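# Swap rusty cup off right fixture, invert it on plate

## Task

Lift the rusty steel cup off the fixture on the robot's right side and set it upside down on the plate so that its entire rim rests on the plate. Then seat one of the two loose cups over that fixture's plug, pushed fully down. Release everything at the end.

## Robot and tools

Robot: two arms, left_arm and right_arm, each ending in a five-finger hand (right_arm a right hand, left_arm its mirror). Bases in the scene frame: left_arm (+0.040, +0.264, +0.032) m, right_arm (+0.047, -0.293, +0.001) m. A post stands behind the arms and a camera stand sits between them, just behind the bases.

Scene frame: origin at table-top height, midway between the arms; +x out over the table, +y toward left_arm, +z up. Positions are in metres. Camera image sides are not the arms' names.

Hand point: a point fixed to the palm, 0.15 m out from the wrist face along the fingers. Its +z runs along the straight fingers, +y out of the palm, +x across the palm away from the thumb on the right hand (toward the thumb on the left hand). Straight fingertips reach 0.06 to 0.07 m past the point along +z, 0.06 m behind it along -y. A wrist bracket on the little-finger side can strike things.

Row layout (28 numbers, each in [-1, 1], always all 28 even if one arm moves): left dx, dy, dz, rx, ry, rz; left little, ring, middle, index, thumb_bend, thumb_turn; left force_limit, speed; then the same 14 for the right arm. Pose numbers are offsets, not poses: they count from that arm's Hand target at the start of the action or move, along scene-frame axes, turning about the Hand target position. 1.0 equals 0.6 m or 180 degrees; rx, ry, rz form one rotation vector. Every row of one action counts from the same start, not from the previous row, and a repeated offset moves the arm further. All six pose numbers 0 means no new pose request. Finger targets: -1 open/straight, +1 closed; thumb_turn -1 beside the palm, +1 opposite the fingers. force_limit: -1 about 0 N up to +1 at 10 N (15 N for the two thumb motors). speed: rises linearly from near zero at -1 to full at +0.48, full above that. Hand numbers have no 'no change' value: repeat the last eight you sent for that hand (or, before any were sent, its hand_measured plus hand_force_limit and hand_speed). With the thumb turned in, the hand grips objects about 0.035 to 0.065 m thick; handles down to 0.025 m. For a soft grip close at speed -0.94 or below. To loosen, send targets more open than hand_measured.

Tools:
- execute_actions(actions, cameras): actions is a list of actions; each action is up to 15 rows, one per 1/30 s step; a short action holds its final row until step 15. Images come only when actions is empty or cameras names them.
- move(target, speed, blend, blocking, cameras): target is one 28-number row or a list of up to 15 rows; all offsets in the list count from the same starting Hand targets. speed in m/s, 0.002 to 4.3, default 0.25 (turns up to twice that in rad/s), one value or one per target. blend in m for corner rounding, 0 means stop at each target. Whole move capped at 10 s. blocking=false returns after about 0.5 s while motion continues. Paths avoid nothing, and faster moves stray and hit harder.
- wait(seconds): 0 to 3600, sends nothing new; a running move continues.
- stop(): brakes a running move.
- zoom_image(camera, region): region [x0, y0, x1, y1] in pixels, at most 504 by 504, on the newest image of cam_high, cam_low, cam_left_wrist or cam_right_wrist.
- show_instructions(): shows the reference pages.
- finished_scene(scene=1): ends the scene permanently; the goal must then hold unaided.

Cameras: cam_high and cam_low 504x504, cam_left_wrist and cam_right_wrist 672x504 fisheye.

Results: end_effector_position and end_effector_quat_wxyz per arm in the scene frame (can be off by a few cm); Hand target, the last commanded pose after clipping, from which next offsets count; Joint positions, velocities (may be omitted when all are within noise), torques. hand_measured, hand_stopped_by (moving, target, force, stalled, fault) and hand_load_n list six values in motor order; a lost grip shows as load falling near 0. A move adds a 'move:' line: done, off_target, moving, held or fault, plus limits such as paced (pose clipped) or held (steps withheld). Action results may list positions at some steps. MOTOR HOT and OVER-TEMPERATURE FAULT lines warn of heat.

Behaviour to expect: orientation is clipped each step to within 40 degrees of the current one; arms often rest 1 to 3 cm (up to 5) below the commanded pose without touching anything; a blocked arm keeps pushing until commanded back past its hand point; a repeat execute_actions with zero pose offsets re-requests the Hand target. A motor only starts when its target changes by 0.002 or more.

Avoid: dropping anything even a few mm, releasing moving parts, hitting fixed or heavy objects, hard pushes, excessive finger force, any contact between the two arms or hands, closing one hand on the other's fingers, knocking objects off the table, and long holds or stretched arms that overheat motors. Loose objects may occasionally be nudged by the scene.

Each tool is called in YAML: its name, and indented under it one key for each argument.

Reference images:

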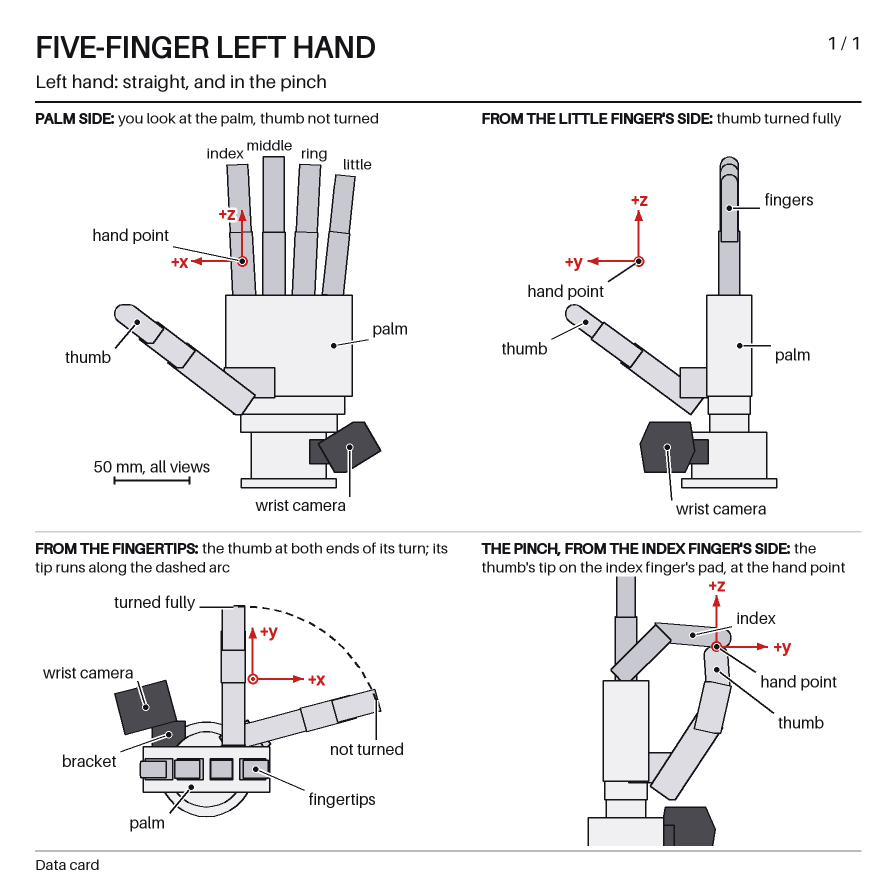

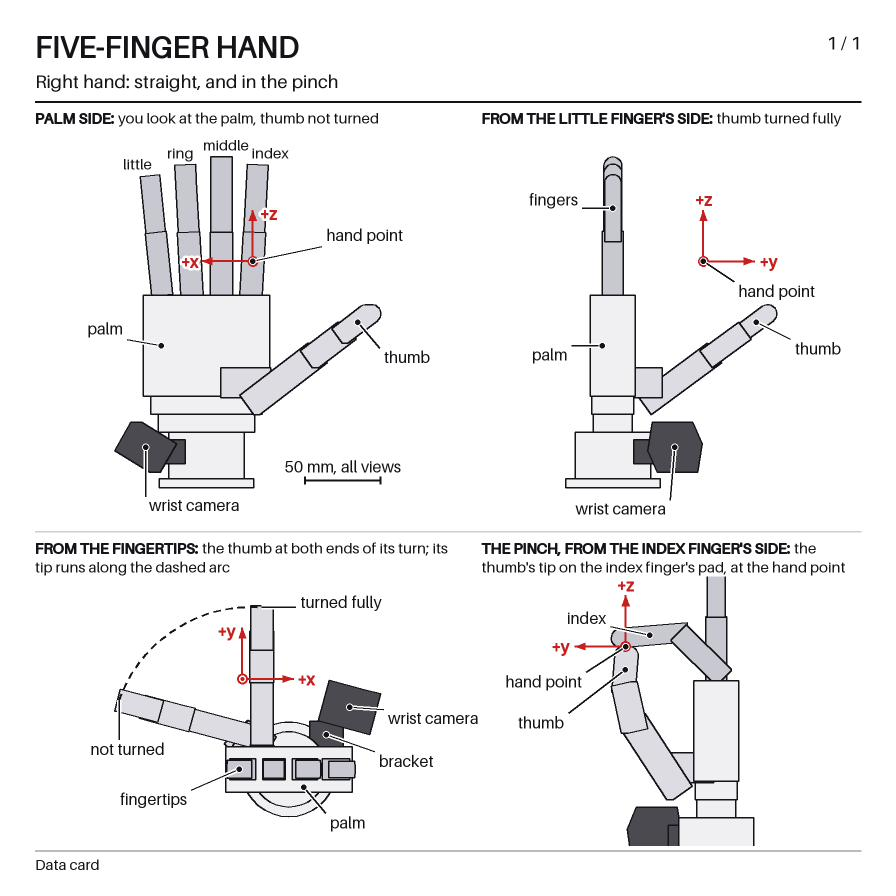

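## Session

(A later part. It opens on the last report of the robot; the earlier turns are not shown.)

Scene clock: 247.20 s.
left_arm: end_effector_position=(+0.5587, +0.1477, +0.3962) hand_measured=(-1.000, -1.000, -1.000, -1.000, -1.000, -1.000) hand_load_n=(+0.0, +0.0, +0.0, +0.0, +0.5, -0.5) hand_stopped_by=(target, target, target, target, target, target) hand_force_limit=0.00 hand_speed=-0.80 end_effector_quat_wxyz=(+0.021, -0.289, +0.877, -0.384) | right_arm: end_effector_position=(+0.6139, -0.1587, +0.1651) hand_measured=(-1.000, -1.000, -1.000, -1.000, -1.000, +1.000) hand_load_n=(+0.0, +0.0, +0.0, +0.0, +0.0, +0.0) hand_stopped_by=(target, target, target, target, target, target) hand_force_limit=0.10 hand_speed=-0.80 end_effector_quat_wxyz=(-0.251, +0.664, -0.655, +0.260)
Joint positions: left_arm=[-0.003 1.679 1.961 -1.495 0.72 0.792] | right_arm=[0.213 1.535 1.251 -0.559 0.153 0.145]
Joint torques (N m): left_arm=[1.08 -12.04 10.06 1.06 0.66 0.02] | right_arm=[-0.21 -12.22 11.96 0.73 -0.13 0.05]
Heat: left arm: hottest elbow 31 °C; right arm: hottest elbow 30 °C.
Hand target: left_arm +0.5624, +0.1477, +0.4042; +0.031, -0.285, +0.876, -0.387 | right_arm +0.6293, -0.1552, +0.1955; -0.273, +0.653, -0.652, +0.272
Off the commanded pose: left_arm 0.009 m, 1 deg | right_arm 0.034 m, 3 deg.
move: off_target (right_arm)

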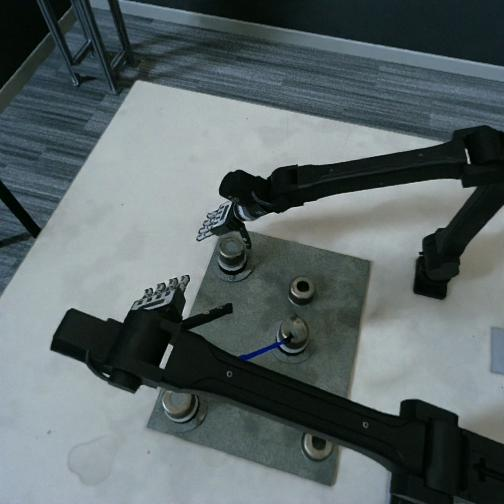

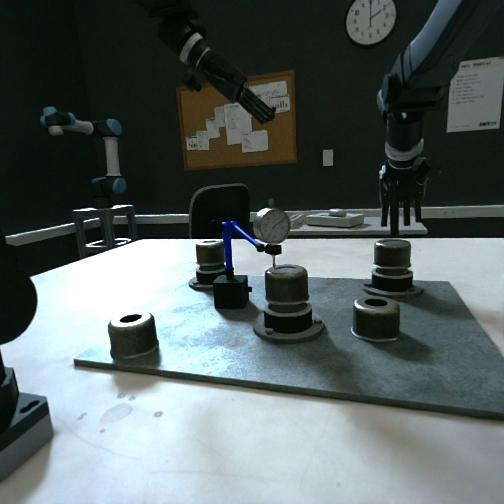

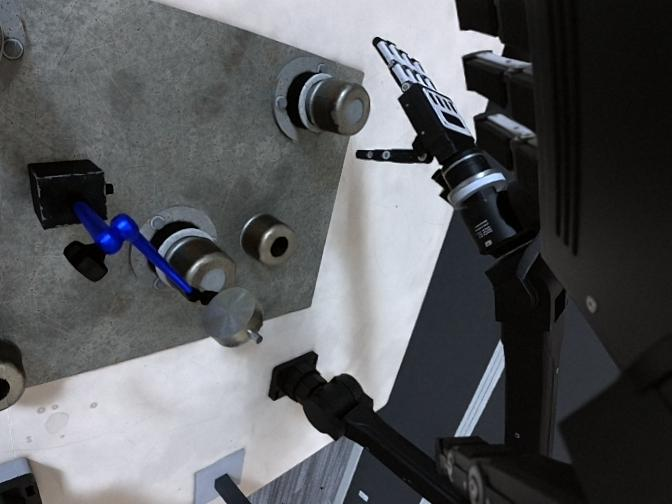

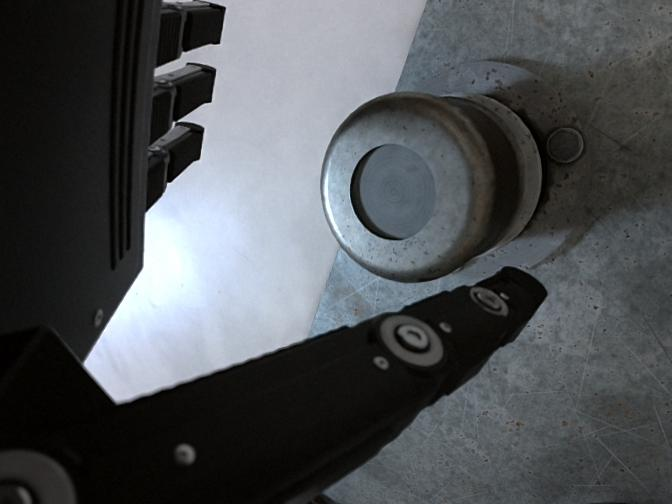

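move:
  target: [0,0,0,0,0,0,-1,-1,-1,-1,-1,-1,0,-0.8,-0.012,0.008,0.07,0,0,0,-1,-1,-1,-1,-1,1,0.1,-0.8]
  speed: 0.1

move:
  target: [0,0,0,0,0,0,-1,-1,-1,-1,-1,-1,0,-0.8,0,0,0,0,0,0,-1,0,0.3,0,-1,1,0.1,-0.3]
  speed: 0.1
  cameras: ["all"]

Scene clock: 252.50 s.
left_arm: end_effector_position=(+0.5587, +0.1477, +0.3962) hand_measured=(-1.000, -1.000, -1.000, -1.000, -1.000, -1.000) hand_load_n=(+0.0, +0.0, -0.5, +0.0, +0.0, +0.0) hand_stopped_by=(target, target, target, target, target, target) hand_force_limit=0.00 hand_speed=-0.80 end_effector_quat_wxyz=(+0.021, -0.289, +0.877, -0.384) | right_arm: end_effector_position=(+0.6099, -0.1578, +0.2069) hand_measured=(-1.000, -1.000, -1.000, -1.000, -1.000, +1.000) hand_load_n=(+0.0, +0.0, +0.0, +0.0, +0.0, +0.0) hand_stopped_by=(target, target, target, target, target, target) hand_force_limit=0.10 hand_speed=-0.80 end_effector_quat_wxyz=(-0.251, +0.663, -0.655, +0.261)
Joint positions: left_arm=[-0.003 1.679 1.961 -1.495 0.72 0.792] | right_arm=[0.217 1.501 1.324 -0.668 0.157 0.15]
Joint torques (N m): left_arm=[1.08 -12.04 10.04 1.06 0.66 0.02] | right_arm=[0.85 -12.16 12.22 0.94 0.09 0.07]
Heat: left arm: hottest elbow 31 °C; right arm: hottest elbow 31 °C.
Hand target: left_arm +0.5624, +0.1477, +0.4042; +0.031, -0.285, +0.876, -0.387 | right_arm +0.6222, -0.1505, +0.2375; -0.273, +0.653, -0.652, +0.272
Off the commanded pose: left_arm 0.009 m, 1 deg | right_arm 0.034 m, 3 deg.
move: off_target (right_arm)

Scene clock: 253.47 s.
left_arm: end_effector_position=(+0.5587, +0.1477, +0.3962) hand_measured=(-1.000, -1.000, -1.000, -1.000, -1.000, -1.000) hand_load_n=(+0.0, +0.0, +0.0, +0.0, -0.5, +0.0) hand_stopped_by=(target, target, target, target, target, target) hand_force_limit=0.00 hand_speed=-0.80 end_effector_quat_wxyz=(+0.021, -0.289, +0.877, -0.384) | right_arm: end_effector_position=(+0.6098, -0.1579, +0.2068) hand_measured=(-1.000, +0.000, +0.300, +0.000, -1.000, +1.000) hand_load_n=(+0.0, +0.0, +0.0, +0.0, +0.0, +0.0) hand_stopped_by=(target, target, target, target, target, target) hand_force_limit=0.10 hand_speed=-0.30 end_effector_quat_wxyz=(-0.251, +0.663, -0.656, +0.261)
Joint positions: left_arm=[-0.003 1.679 1.961 -1.495 0.72 0.792] | right_arm=[0.217 1.501 1.324 -0.668 0.157 0.15]
Joint torques (N m): left_arm=[1.08 -12.04 10.04 1.07 0.66 0.02] | right_arm=[0.62 -11.63 12.19 0.99 0.07 0.12]
Heat: left arm: hottest elbow 31 °C; right arm: hottest elbow 31 °C.
Hand target: left_arm +0.5624, +0.1477, +0.4042; +0.031, -0.285, +0.876, -0.387 | right_arm +0.6221, -0.1505, +0.2374; -0.272, +0.653, -0.652, +0.272
Off the commanded pose: left_arm 0.009 m, 1 deg | right_arm 0.034 m, 3 deg.
move: done

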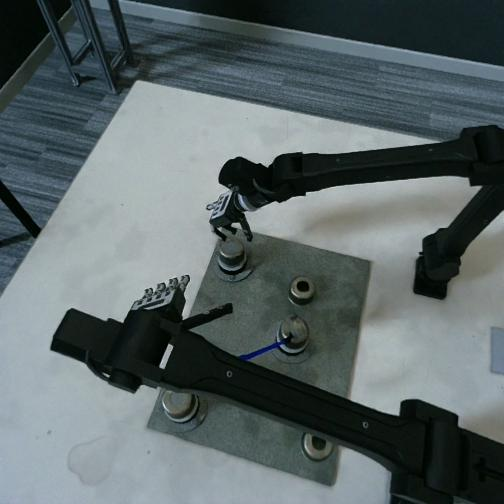

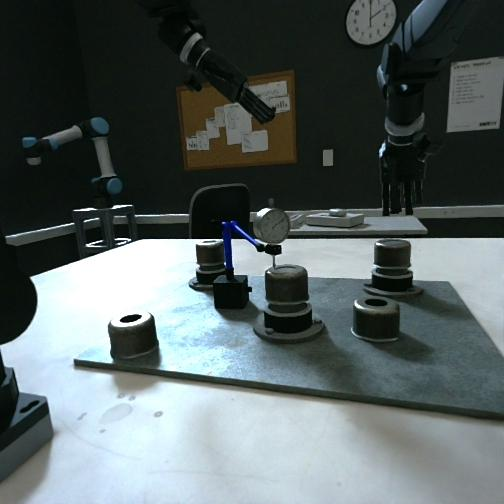

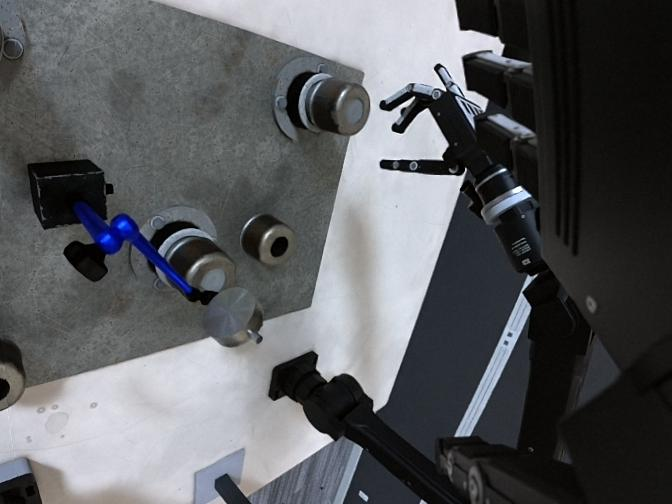

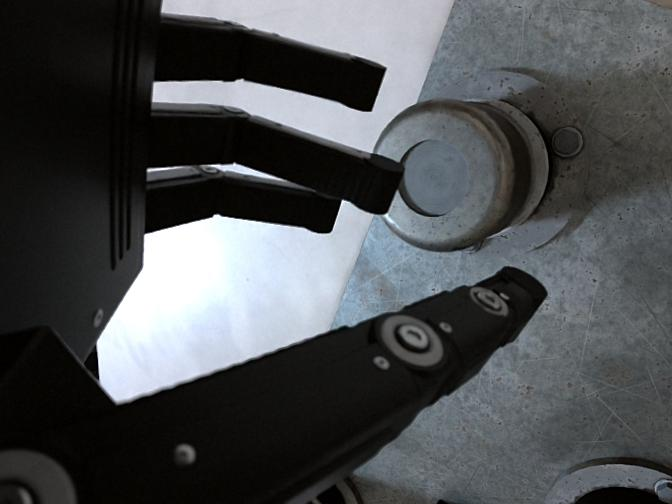

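move:
  target: [0,0,0,0,0,0,-1,-1,-1,-1,-1,-1,0,-0.8,-0.025,0.014,-0.07,0,0,0,-1,0,0.3,0,-1,1,0.1,-0.3]
  speed: 0.06
  cameras: ["all"]

Scene clock: 255.40 s.
left_arm: end_effector_position=(+0.5587, +0.1477, +0.3962) hand_measured=(-1.000, -1.000, -1.000, -1.000, -1.000, -1.000) hand_load_n=(+0.0, +0.0, +0.0, +0.0, -0.5, -0.5) hand_stopped_by=(target, target, target, target, target, target) hand_force_limit=0.00 hand_speed=-0.80 end_effector_quat_wxyz=(+0.021, -0.289, +0.877, -0.384) | right_arm: end_effector_position=(+0.6039, -0.1470, +0.1815) hand_measured=(-1.000, +0.000, +0.300, +0.000, -1.000, +1.000) hand_load_n=(+0.0, +0.0, +0.0, +0.0, +0.0, +0.0) hand_stopped_by=(target, target, target, target, target, target) hand_force_limit=0.10 hand_speed=-0.30 end_effector_quat_wxyz=(-0.255, +0.661, -0.654, +0.264)
Joint positions: left_arm=[-0.003 1.679 1.961 -1.495 0.72 0.792] | right_arm=[0.242 1.5 1.252 -0.586 0.174 0.167]
Joint torques (N m): left_arm=[1.14 -12.04 10.04 1.06 0.66 0.02] | right_arm=[0.32 -12.16 8.42 2.06 0.07 0.1]
Heat: left arm: hottest elbow 31 °C; right arm: hottest elbow 31 °C.
Hand target: left_arm +0.5624, +0.1477, +0.4042; +0.031, -0.285, +0.876, -0.387 | right_arm +0.6071, -0.1420, +0.1956; -0.273, +0.653, -0.652, +0.272
Off the commanded pose: left_arm 0.009 m, 1 deg | right_arm 0.015 m, 2 deg.
move: off_target (right_arm)

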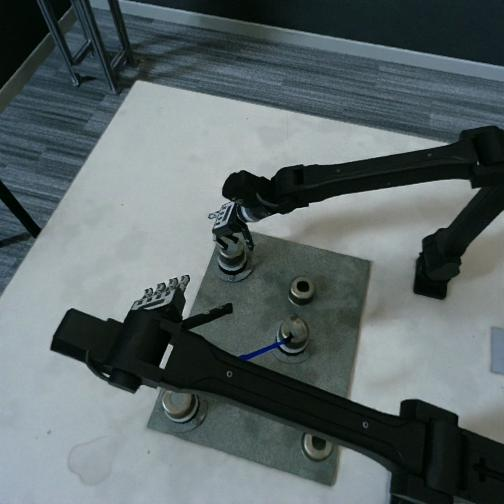

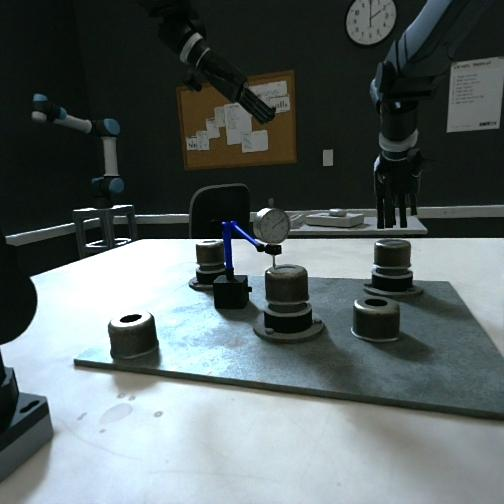

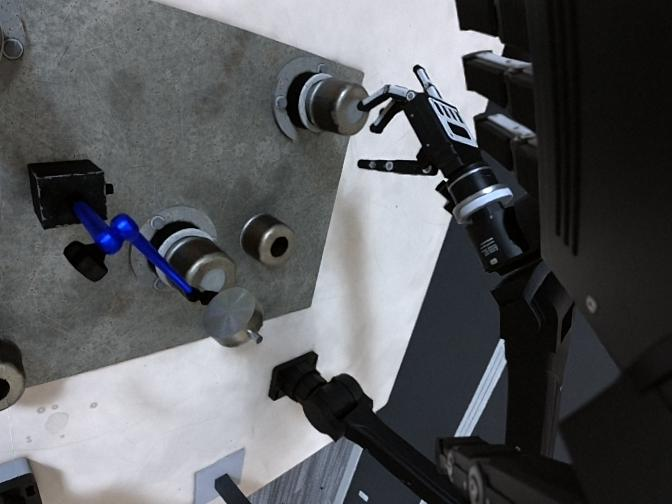

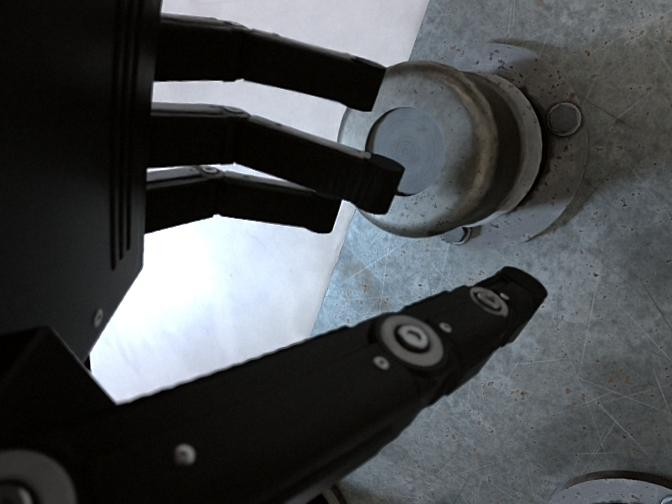

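zoom_image:
  camera: "cam_left_wrist"
  region: [300, 30, 460, 190]

zoom_image:
  camera: "cam_low"
  region: [345, 165, 435, 295]

Scaled by 3.150 from the camera's image (finer frame: 960x720).

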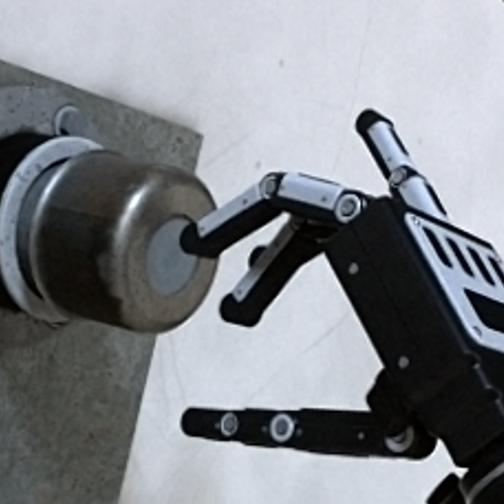

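Scaled by 3.877.

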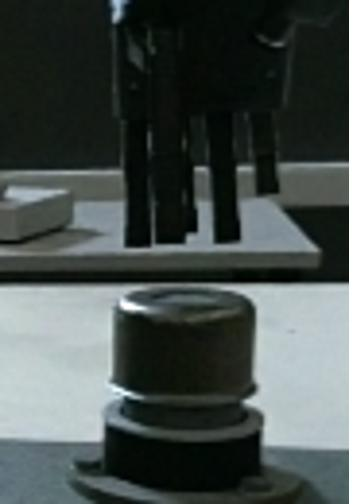

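move:
  target: [0,0,0,0,0,0,-1,-1,-1,-1,-1,-1,0,-0.8,-0.004,0,-0.033,0,0,0,-1,0,0.3,0,-1,1,0.1,-0.3]
  speed: 0.03
  cameras: ["cam_low","cam_left_wrist","cam_right_wrist"]

zoom_image:
  camera: "cam_left_wrist"
  region: [300, 30, 460, 190]

zoom_image:
  camera: "cam_low"
  region: [345, 165, 435, 295]

Scene clock: 258.00 s.
left_arm: end_effector_position=(+0.5587, +0.1477, +0.3962) hand_measured=(-1.000, -1.000, -1.000, -1.000, -1.000, -1.000) hand_load_n=(+0.0, +0.0, +0.0, +0.0, +0.0, -0.5) hand_stopped_by=(target, target, target, target, target, target) hand_force_limit=0.00 hand_speed=-0.80 end_effector_quat_wxyz=(+0.021, -0.289, +0.877, -0.384) | right_arm: end_effector_position=(+0.6011, -0.1477, +0.1659) hand_measured=(-1.000, +0.000, +0.300, +0.000, -1.000, +1.000) hand_load_n=(+0.0, +0.0, +0.0, +0.0, +0.0, +0.0) hand_stopped_by=(target, target, target, target, target, target) hand_force_limit=0.10 hand_speed=-0.30 end_effector_quat_wxyz=(-0.258, +0.660, -0.654, +0.266)
Joint positions: left_arm=[-0.003 1.679 1.961 -1.495 0.72 0.792] | right_arm=[0.242 1.5 1.206 -0.534 0.175 0.168]
Joint torques (N m): left_arm=[1.08 -12.04 10.06 1.06 0.66 0.02] | right_arm=[0.32 -12.04 8.2 2.18 0.12 0.07]
Heat: left arm: hottest elbow 31 °C; right arm: hottest elbow 31 °C.
Hand target: left_arm +0.5624, +0.1477, +0.4042; +0.031, -0.285, +0.876, -0.387 | right_arm +0.6047, -0.1421, +0.1756; -0.272, +0.653, -0.652, +0.272
Off the commanded pose: left_arm 0.009 m, 1 deg | right_arm 0.012 m, 2 deg.
move: off_target (right_arm)

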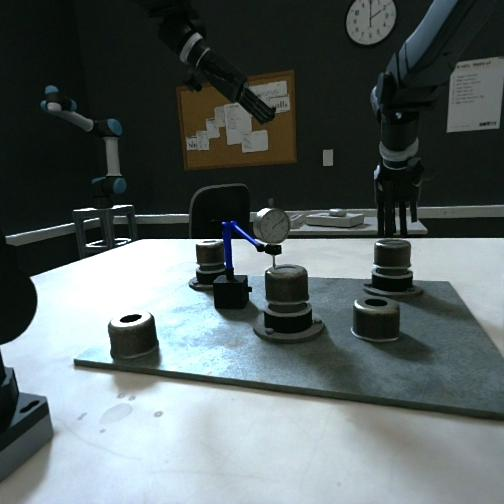

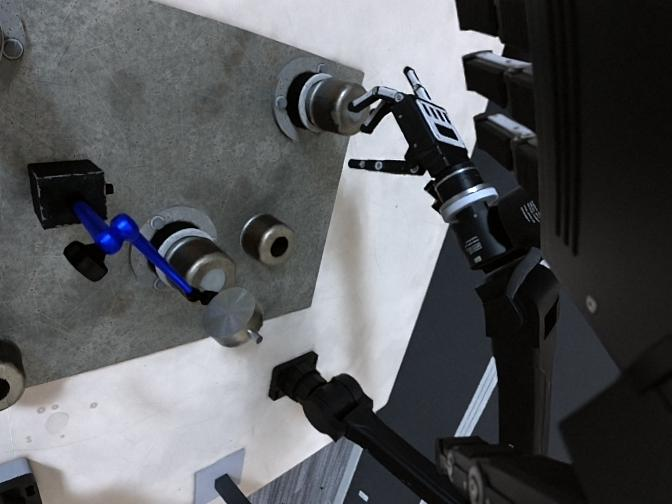

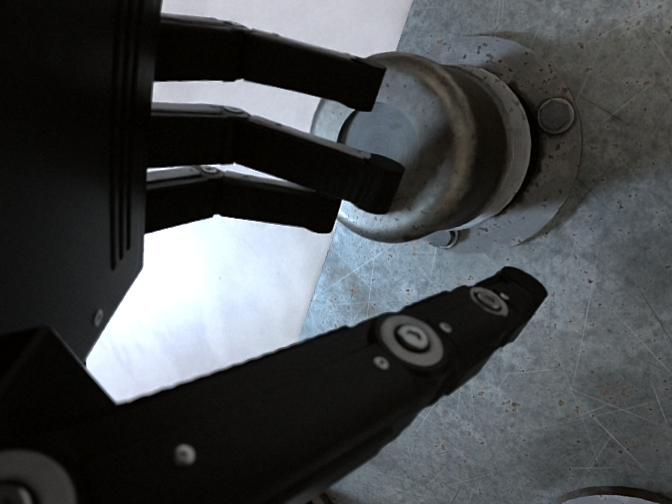

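Scaled by 3.150 from the camera's image (finer frame: 960x720).

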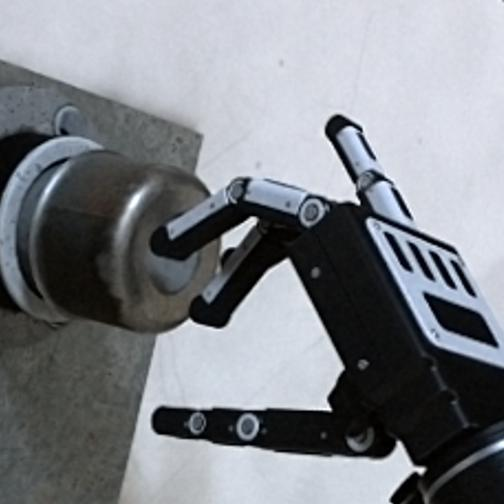

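Scaled by 3.877.

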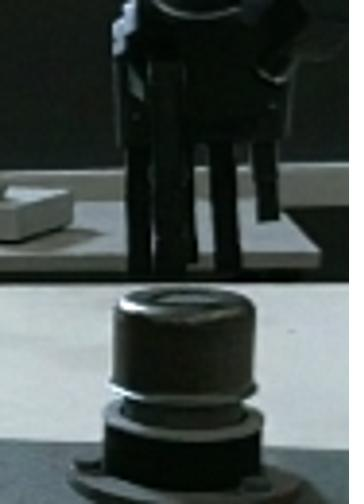

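move:
  target: [0,0,0,0,0,0,-1,-1,-1,-1,-1,-1,0,-0.8,0,0,-0.013,0,0,0,-1,0,0.3,0,-1,1,0.1,-0.3]
  speed: 0.02
  cameras: ["cam_low","cam_left_wrist","cam_right_wrist"]

zoom_image:
  camera: "cam_low"
  region: [345, 165, 435, 295]

Scene clock: 259.20 s.
left_arm: end_effector_position=(+0.5587, +0.1477, +0.3962) hand_measured=(-1.000, -1.000, -1.000, -1.000, -1.000, -1.000) hand_load_n=(+0.0, +0.0, +0.0, +0.0, -0.5, +0.0) hand_stopped_by=(target, target, target, target, target, target) hand_force_limit=0.00 hand_speed=-0.80 end_effector_quat_wxyz=(+0.021, -0.289, +0.877, -0.384) | right_arm: end_effector_position=(+0.6009, -0.1477, +0.1615) hand_measured=(-1.000, +0.000, +0.300, +0.000, -1.000, +1.000) hand_load_n=(+0.0, +0.0, +0.0, +0.0, +0.0, +0.5) hand_stopped_by=(target, target, target, target, target, target) hand_force_limit=0.10 hand_speed=-0.30 end_effector_quat_wxyz=(-0.261, +0.659, -0.653, +0.267)
Joint positions: left_arm=[-0.003 1.679 1.961 -1.495 0.72 0.792] | right_arm=[0.242 1.5 1.192 -0.513 0.175 0.168]
Joint torques (N m): left_arm=[1.08 -12.04 10.06 1.06 0.66 0.03] | right_arm=[0.56 -11.69 8.16 1.84 0.08 0.1]
Heat: left arm: hottest elbow 31 °C; right arm: hottest elbow 31 °C.
Hand target: left_arm +0.5624, +0.1477, +0.4042; +0.031, -0.285, +0.876, -0.387 | right_arm +0.6047, -0.1421, +0.1678; -0.272, +0.653, -0.652, +0.272
Off the commanded pose: left_arm 0.009 m, 1 deg | right_arm 0.009 m, 2 deg.
move: done

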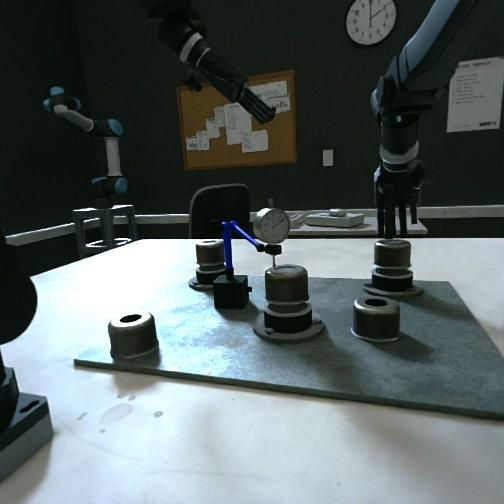

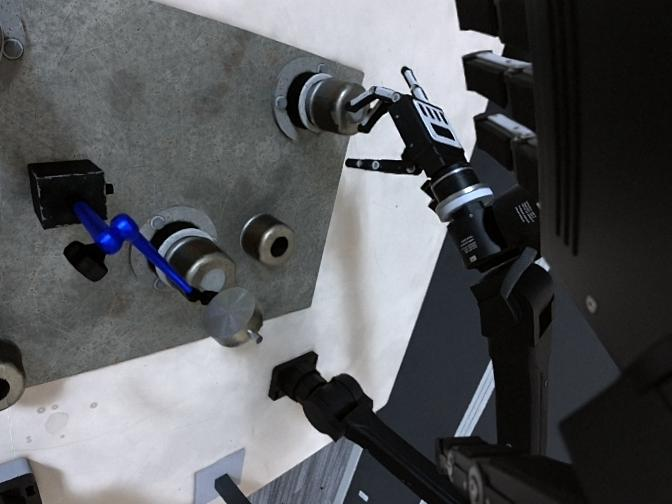

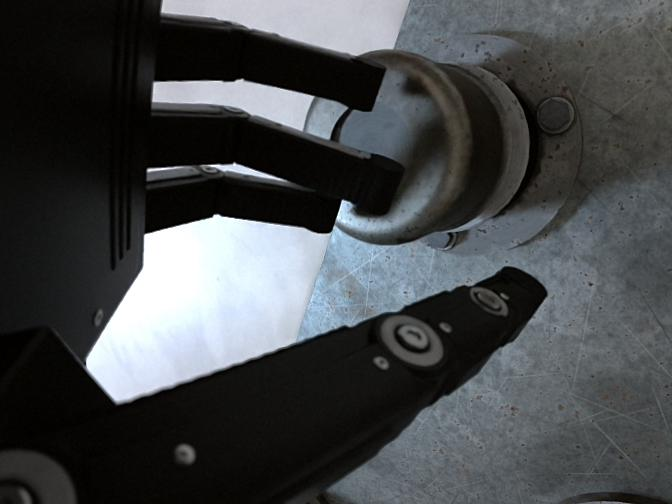

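Scaled by 3.877.

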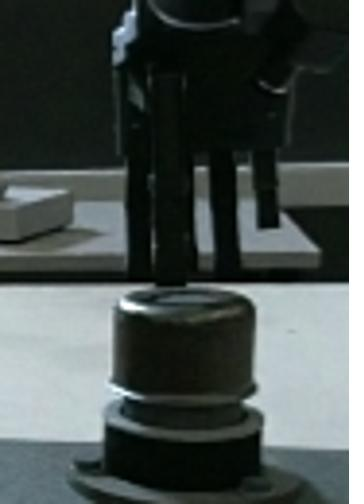

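move:
  target: [0,0,0,0,0,0,-1,-1,-1,-1,-1,-1,0,-0.8,0,0,-0.012,0,0,0,-1,0,0.3,0,-1,1,0.1,-0.3]
  speed: 0.02
  cameras: ["cam_low","cam_left_wrist","cam_right_wrist"]

zoom_image:
  camera: "cam_low"
  region: [345, 165, 435, 295]

zoom_image:
  camera: "cam_left_wrist"
  region: [300, 30, 460, 190]

Scene clock: 260.47 s.
left_arm: end_effector_position=(+0.5587, +0.1477, +0.3962) hand_measured=(-1.000, -1.000, -1.000, -1.000, -1.000, -1.000) hand_load_n=(-0.5, -0.5, +0.0, +0.0, +0.0, -0.5) hand_stopped_by=(target, target, target, target, target, target) hand_force_limit=0.00 hand_speed=-0.80 end_effector_quat_wxyz=(+0.021, -0.289, +0.877, -0.384) | right_arm: end_effector_position=(+0.6007, -0.1479, +0.1575) hand_measured=(-1.000, +0.000, +0.300, +0.000, -1.000, +1.000) hand_load_n=(+0.0, +0.0, +0.0, +0.0, +0.0, +0.0) hand_stopped_by=(target, target, target, target, target, target) hand_force_limit=0.10 hand_speed=-0.30 end_effector_quat_wxyz=(-0.263, +0.658, -0.652, +0.269)
Joint positions: left_arm=[-0.003 1.679 1.961 -1.495 0.72 0.792] | right_arm=[0.242 1.5 1.178 -0.494 0.175 0.168]
Joint torques (N m): left_arm=[1.08 -12.04 10.06 1.06 0.66 0.02] | right_arm=[1.03 -10.81 8.18 2.03 0.09 0.1]
Heat: left arm: hottest elbow 31 °C; right arm: hottest elbow 31 °C.
Hand target: left_arm +0.5624, +0.1477, +0.4042; +0.031, -0.285, +0.876, -0.387 | right_arm +0.6047, -0.1422, +0.1606; -0.272, +0.653, -0.652, +0.272
Off the commanded pose: left_arm 0.009 m, 1 deg | right_arm 0.008 m, 1 deg.
move: done

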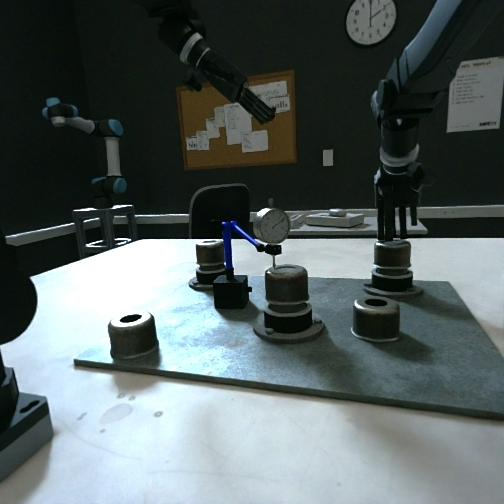

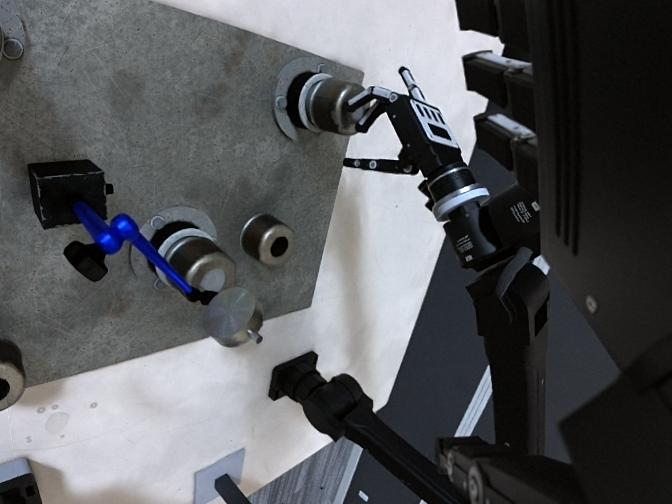

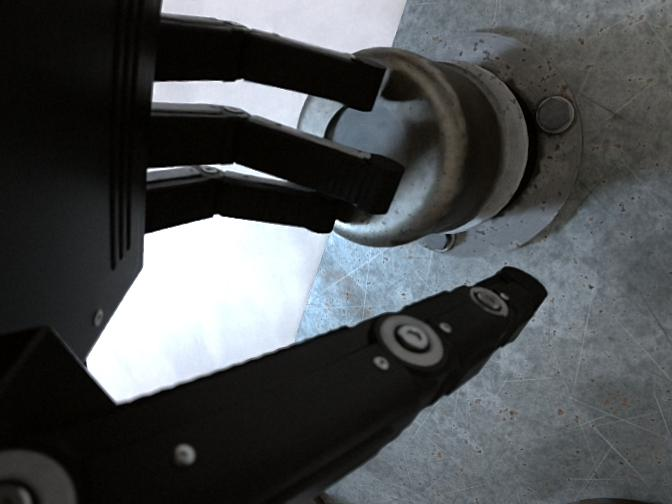

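Scaled by 3.877.

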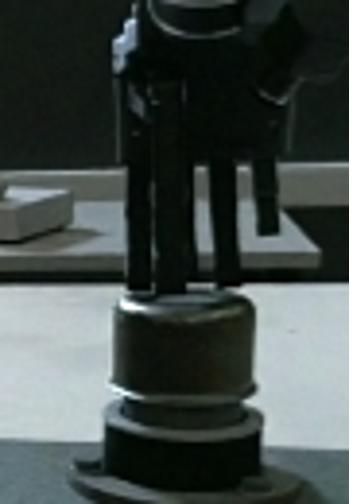

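Scaled by 3.150 from the camera's image (finer frame: 960x720).

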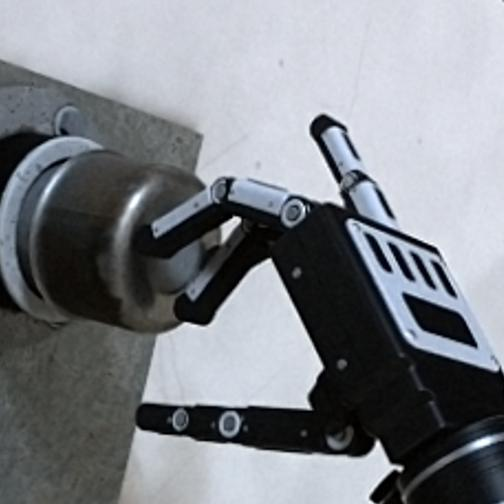

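move:
  target: [0,0,0,0,0,0,-1,-1,-1,-1,-1,-1,0,-0.8,0,0,-0.009,0,0,0,-1,0,0.3,0,-1,1,0.1,-0.3]
  speed: 0.015
  cameras: ["cam_low","cam_left_wrist","cam_right_wrist"]

zoom_image:
  camera: "cam_low"
  region: [345, 165, 435, 295]

zoom_image:
  camera: "cam_left_wrist"
  region: [260, 40, 400, 145]

Scene clock: 261.67 s.
left_arm: end_effector_position=(+0.5587, +0.1477, +0.3962) hand_measured=(-1.000, -1.000, -1.000, -1.000, -1.000, -1.000) hand_load_n=(+0.0, -0.5, +0.0, +0.0, +0.0, -0.5) hand_stopped_by=(target, target, target, target, target, target) hand_force_limit=0.00 hand_speed=-0.80 end_effector_quat_wxyz=(+0.021, -0.289, +0.877, -0.384) | right_arm: end_effector_position=(+0.6010, -0.1475, +0.1552) hand_measured=(-1.000, +0.000, +0.300, +0.000, -1.000, +1.000) hand_load_n=(+0.0, +0.0, +0.0, +0.0, +0.0, +0.0) hand_stopped_by=(target, target, target, target, target, target) hand_force_limit=0.10 hand_speed=-0.30 end_effector_quat_wxyz=(-0.265, +0.657, -0.652, +0.270)
Joint positions: left_arm=[-0.003 1.679 1.961 -1.495 0.72 0.792] | right_arm=[0.243 1.5 1.17 -0.479 0.175 0.168]
Joint torques (N m): left_arm=[1.08 -12.04 10.04 1.06 0.66 0.02] | right_arm=[0.67 -10.75 8.05 2.04 0.01 0.14]
Heat: left arm: hottest elbow 31 °C; right arm: hottest elbow 30 °C.
Hand target: left_arm +0.5624, +0.1477, +0.4042; +0.031, -0.285, +0.876, -0.387 | right_arm +0.6047, -0.1419, +0.1554; -0.273, +0.653, -0.652, +0.272
Off the commanded pose: left_arm 0.009 m, 1 deg | right_arm 0.007 m, 1 deg.
move: done

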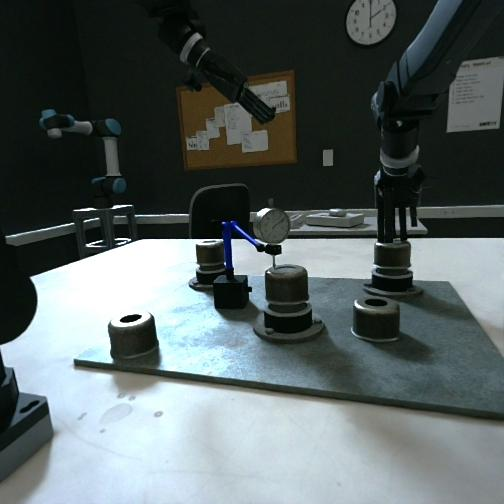

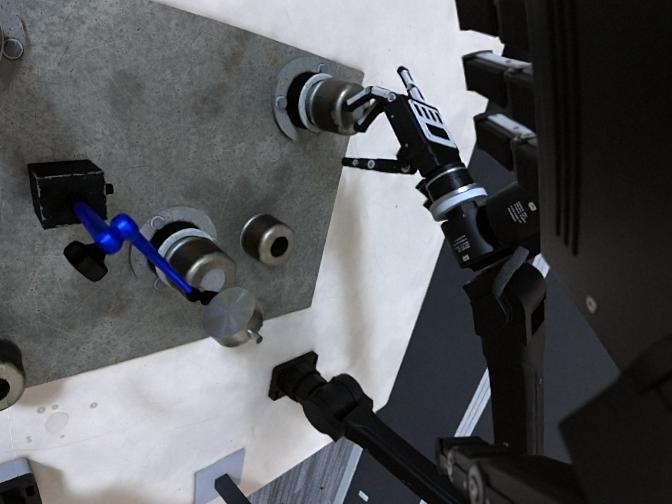

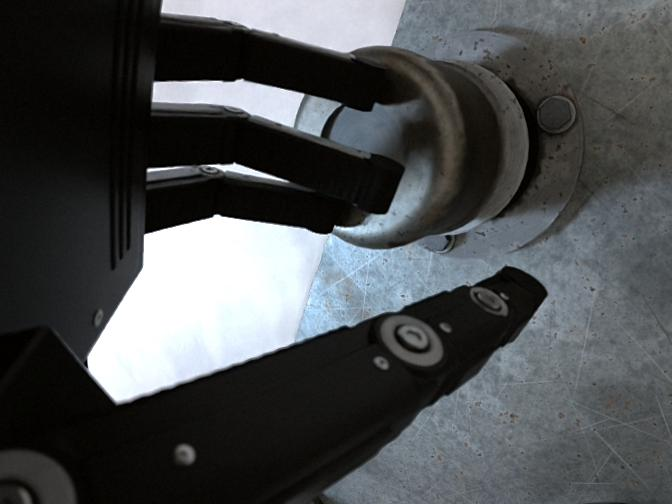

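Scaled by 3.877.

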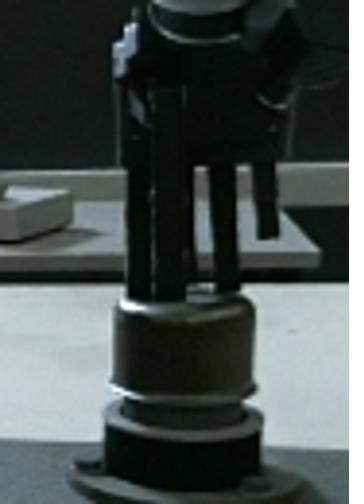

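Scaled by 3.600 from the camera's image (finer frame: 960x720).

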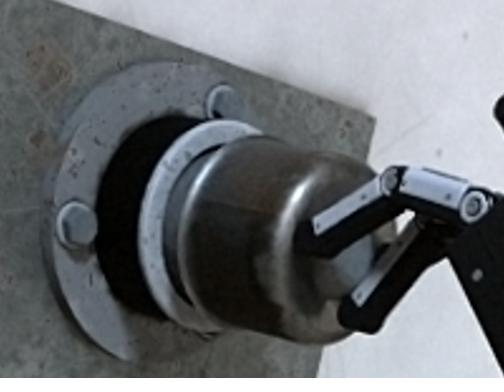

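move:
  target: [0,0,0,0,0,0,-1,-1,-1,-1,-1,-1,0,-0.8,0,0,-0.01,0,0,0,-1,0,0.3,0,-1,1,0.1,-0.3]
  speed: 0.015
  cameras: ["cam_left_wrist","cam_low"]

Scene clock: 263.73 s.
left_arm: end_effector_position=(+0.5587, +0.1477, +0.3962) hand_measured=(-1.000, -1.000, -1.000, -1.000, -1.000, -1.000) hand_load_n=(+0.0, +0.0, +0.0, +0.0, +0.0, +0.0) hand_stopped_by=(target, target, target, target, target, target) hand_force_limit=0.00 hand_speed=-0.80 end_effector_quat_wxyz=(+0.021, -0.289, +0.877, -0.384) | right_arm: end_effector_position=(+0.6026, -0.1475, +0.1540) hand_measured=(-1.000, +0.000, +0.300, +0.000, -1.000, +1.000) hand_load_n=(+0.0, +0.0, +0.0, -1.0, +0.0, +0.0) hand_stopped_by=(target, target, target, target, target, target) hand_force_limit=0.10 hand_speed=-0.30 end_effector_quat_wxyz=(-0.269, +0.655, -0.651, +0.273)
Joint positions: left_arm=[-0.003 1.679 1.961 -1.495 0.72 0.792] | right_arm=[0.243 1.501 1.163 -0.462 0.177 0.168]
Joint torques (N m): left_arm=[1.08 -12.04 10.06 1.07 0.66 0.02] | right_arm=[0.38 -10.58 7.86 2.1 -0.01 0.12]
Heat: left arm: hottest elbow 31 °C; right arm: hottest elbow 30 °C.
Hand target: left_arm +0.5624, +0.1477, +0.4042; +0.031, -0.285, +0.876, -0.387 | right_arm +0.6047, -0.1419, +0.1495; -0.273, +0.653, -0.652, +0.272
Off the commanded pose: left_arm 0.009 m, 1 deg | right_arm 0.008 m, 1 deg.
move: done
Images, in order (width x height): cam_low 504x504, cam_left_wrist 672x504.

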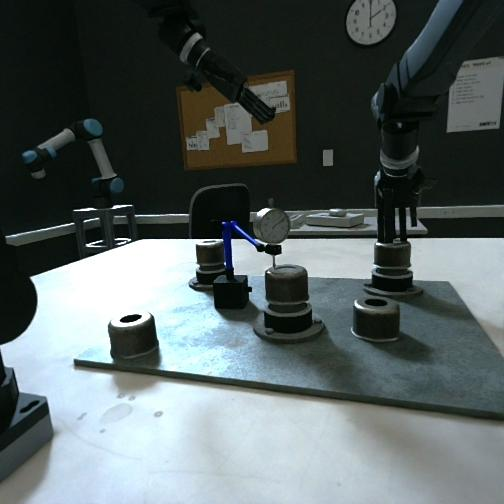

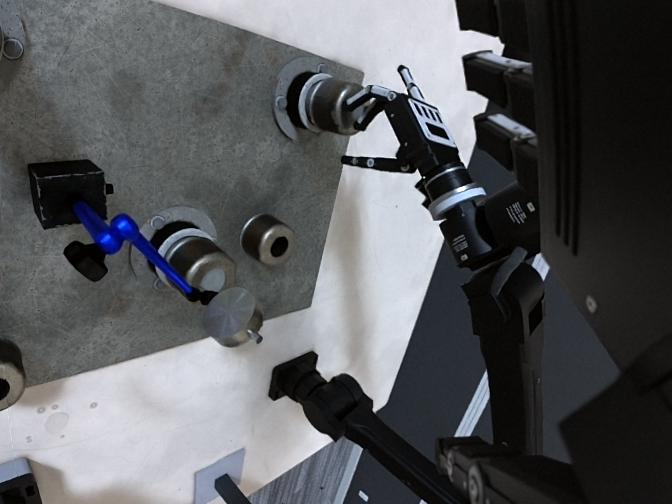

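zoom_image:
  camera: "cam_left_wrist"
  region: [260, 40, 400, 145]

zoom_image:
  camera: "cam_low"
  region: [345, 225, 435, 315]

zoom_image:
  camera: "cam_low"
  region: [245, 255, 335, 345]

zoom_image:
  camera: "cam_left_wrist"
  region: [120, 195, 300, 330]

Scaled by 3.600 from the camera's image (finer frame: 960x720).

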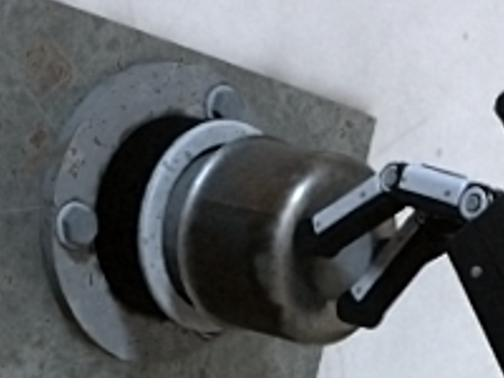

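Scaled by 5.600.

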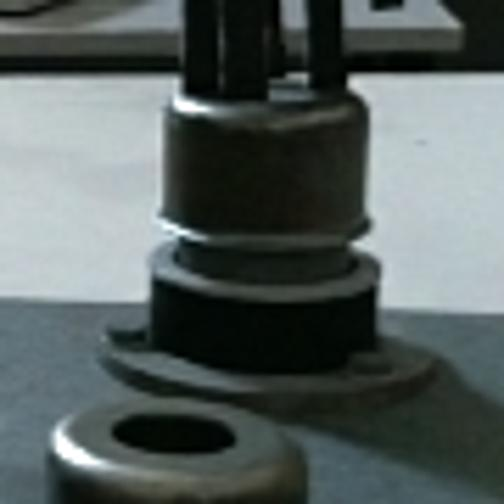

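Scaled by 5.600.

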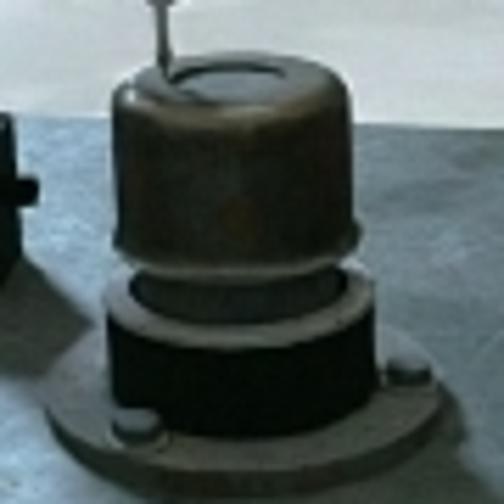

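Scaled by 2.800 from the camera's image (finer frame: 960x720).

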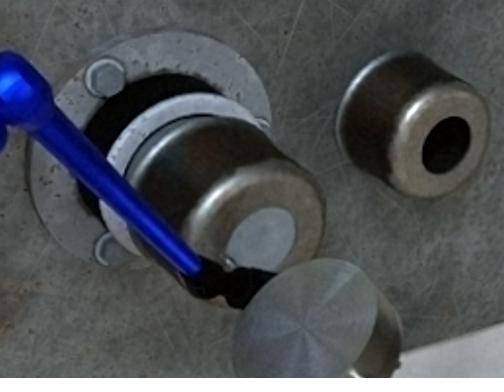

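move:
  target: [0,0,0,0,0,0,-1,-1,-1,-1,-1,-1,0,-0.8,0,0,-0.013,0,0,0,-1,0,0.3,0,-1,1,0.1,-0.3]
  speed: 0.015
  cameras: ["cam_left_wrist","cam_low"]

zoom_image:
  camera: "cam_left_wrist"
  region: [260, 40, 400, 145]

zoom_image:
  camera: "cam_low"
  region: [345, 225, 435, 315]

Scene clock: 265.37 s.
left_arm: end_effector_position=(+0.5587, +0.1477, +0.3962) hand_measured=(-1.000, -1.000, -1.000, -1.000, -1.000, -1.000) hand_load_n=(+0.0, +0.0, +0.0, +0.0, +0.0, +0.0) hand_stopped_by=(target, target, target, target, target, target) hand_force_limit=0.00 hand_speed=-0.80 end_effector_quat_wxyz=(+0.021, -0.289, +0.877, -0.384) | right_arm: end_effector_position=(+0.6037, -0.1474, +0.1525) hand_measured=(-1.000, +0.000, +0.300, +0.000, -1.000, +1.000) hand_load_n=(+0.0, +0.0, +0.0, -4.0, +0.0, +0.0) hand_stopped_by=(target, target, target, target, target, target) hand_force_limit=0.10 hand_speed=-0.30 end_effector_quat_wxyz=(-0.272, +0.653, -0.650, +0.276)
Joint positions: left_arm=[-0.003 1.679 1.961 -1.495 0.72 0.792] | right_arm=[0.243 1.501 1.154 -0.444 0.178 0.168]
Joint torques (N m): left_arm=[1.03 -12.04 10.07 1.07 0.66 0.03] | right_arm=[0.67 -9.88 7.28 2.22 -0.06 0.1]
Heat: left arm: hottest elbow 31 °C; right arm: hottest elbow 30 °C.
Hand target: left_arm +0.5624, +0.1477, +0.4042; +0.031, -0.285, +0.876, -0.387 | right_arm +0.6047, -0.1420, +0.1417; -0.273, +0.653, -0.652, +0.272
Off the commanded pose: left_arm 0.009 m, 1 deg | right_arm 0.012 m, 0 deg.
move: off_target (right_arm)
Images, in order (width x height): cam_low 504x504, cam_left_wrist 672x504.

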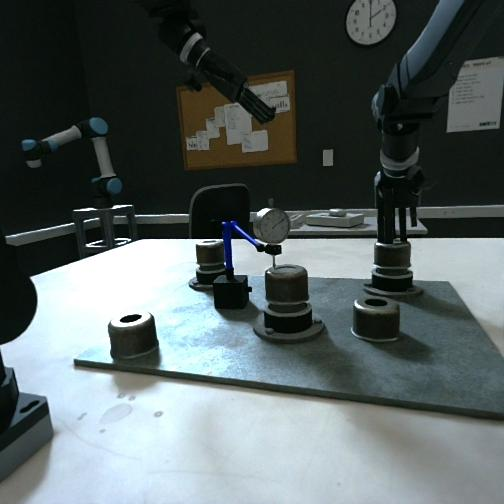

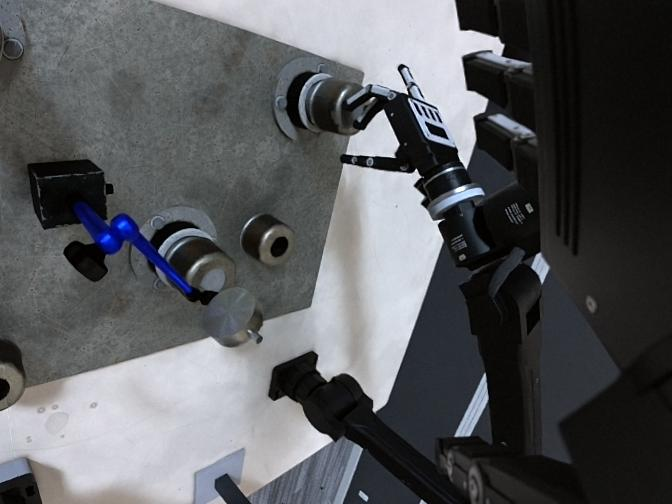

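Scaled by 3.600 from the camera's image (finer frame: 960x720).

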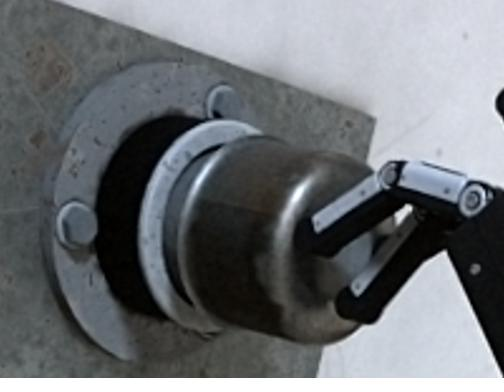

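Scaled by 5.600.

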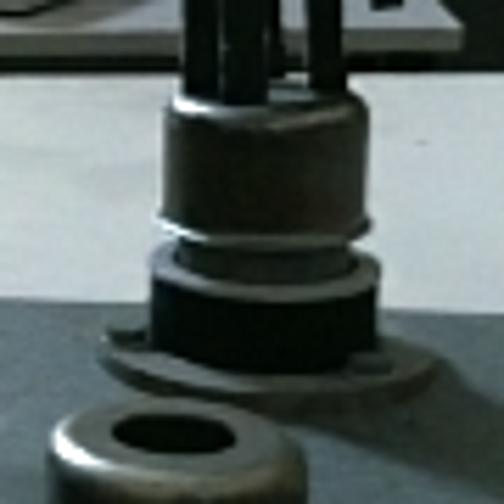

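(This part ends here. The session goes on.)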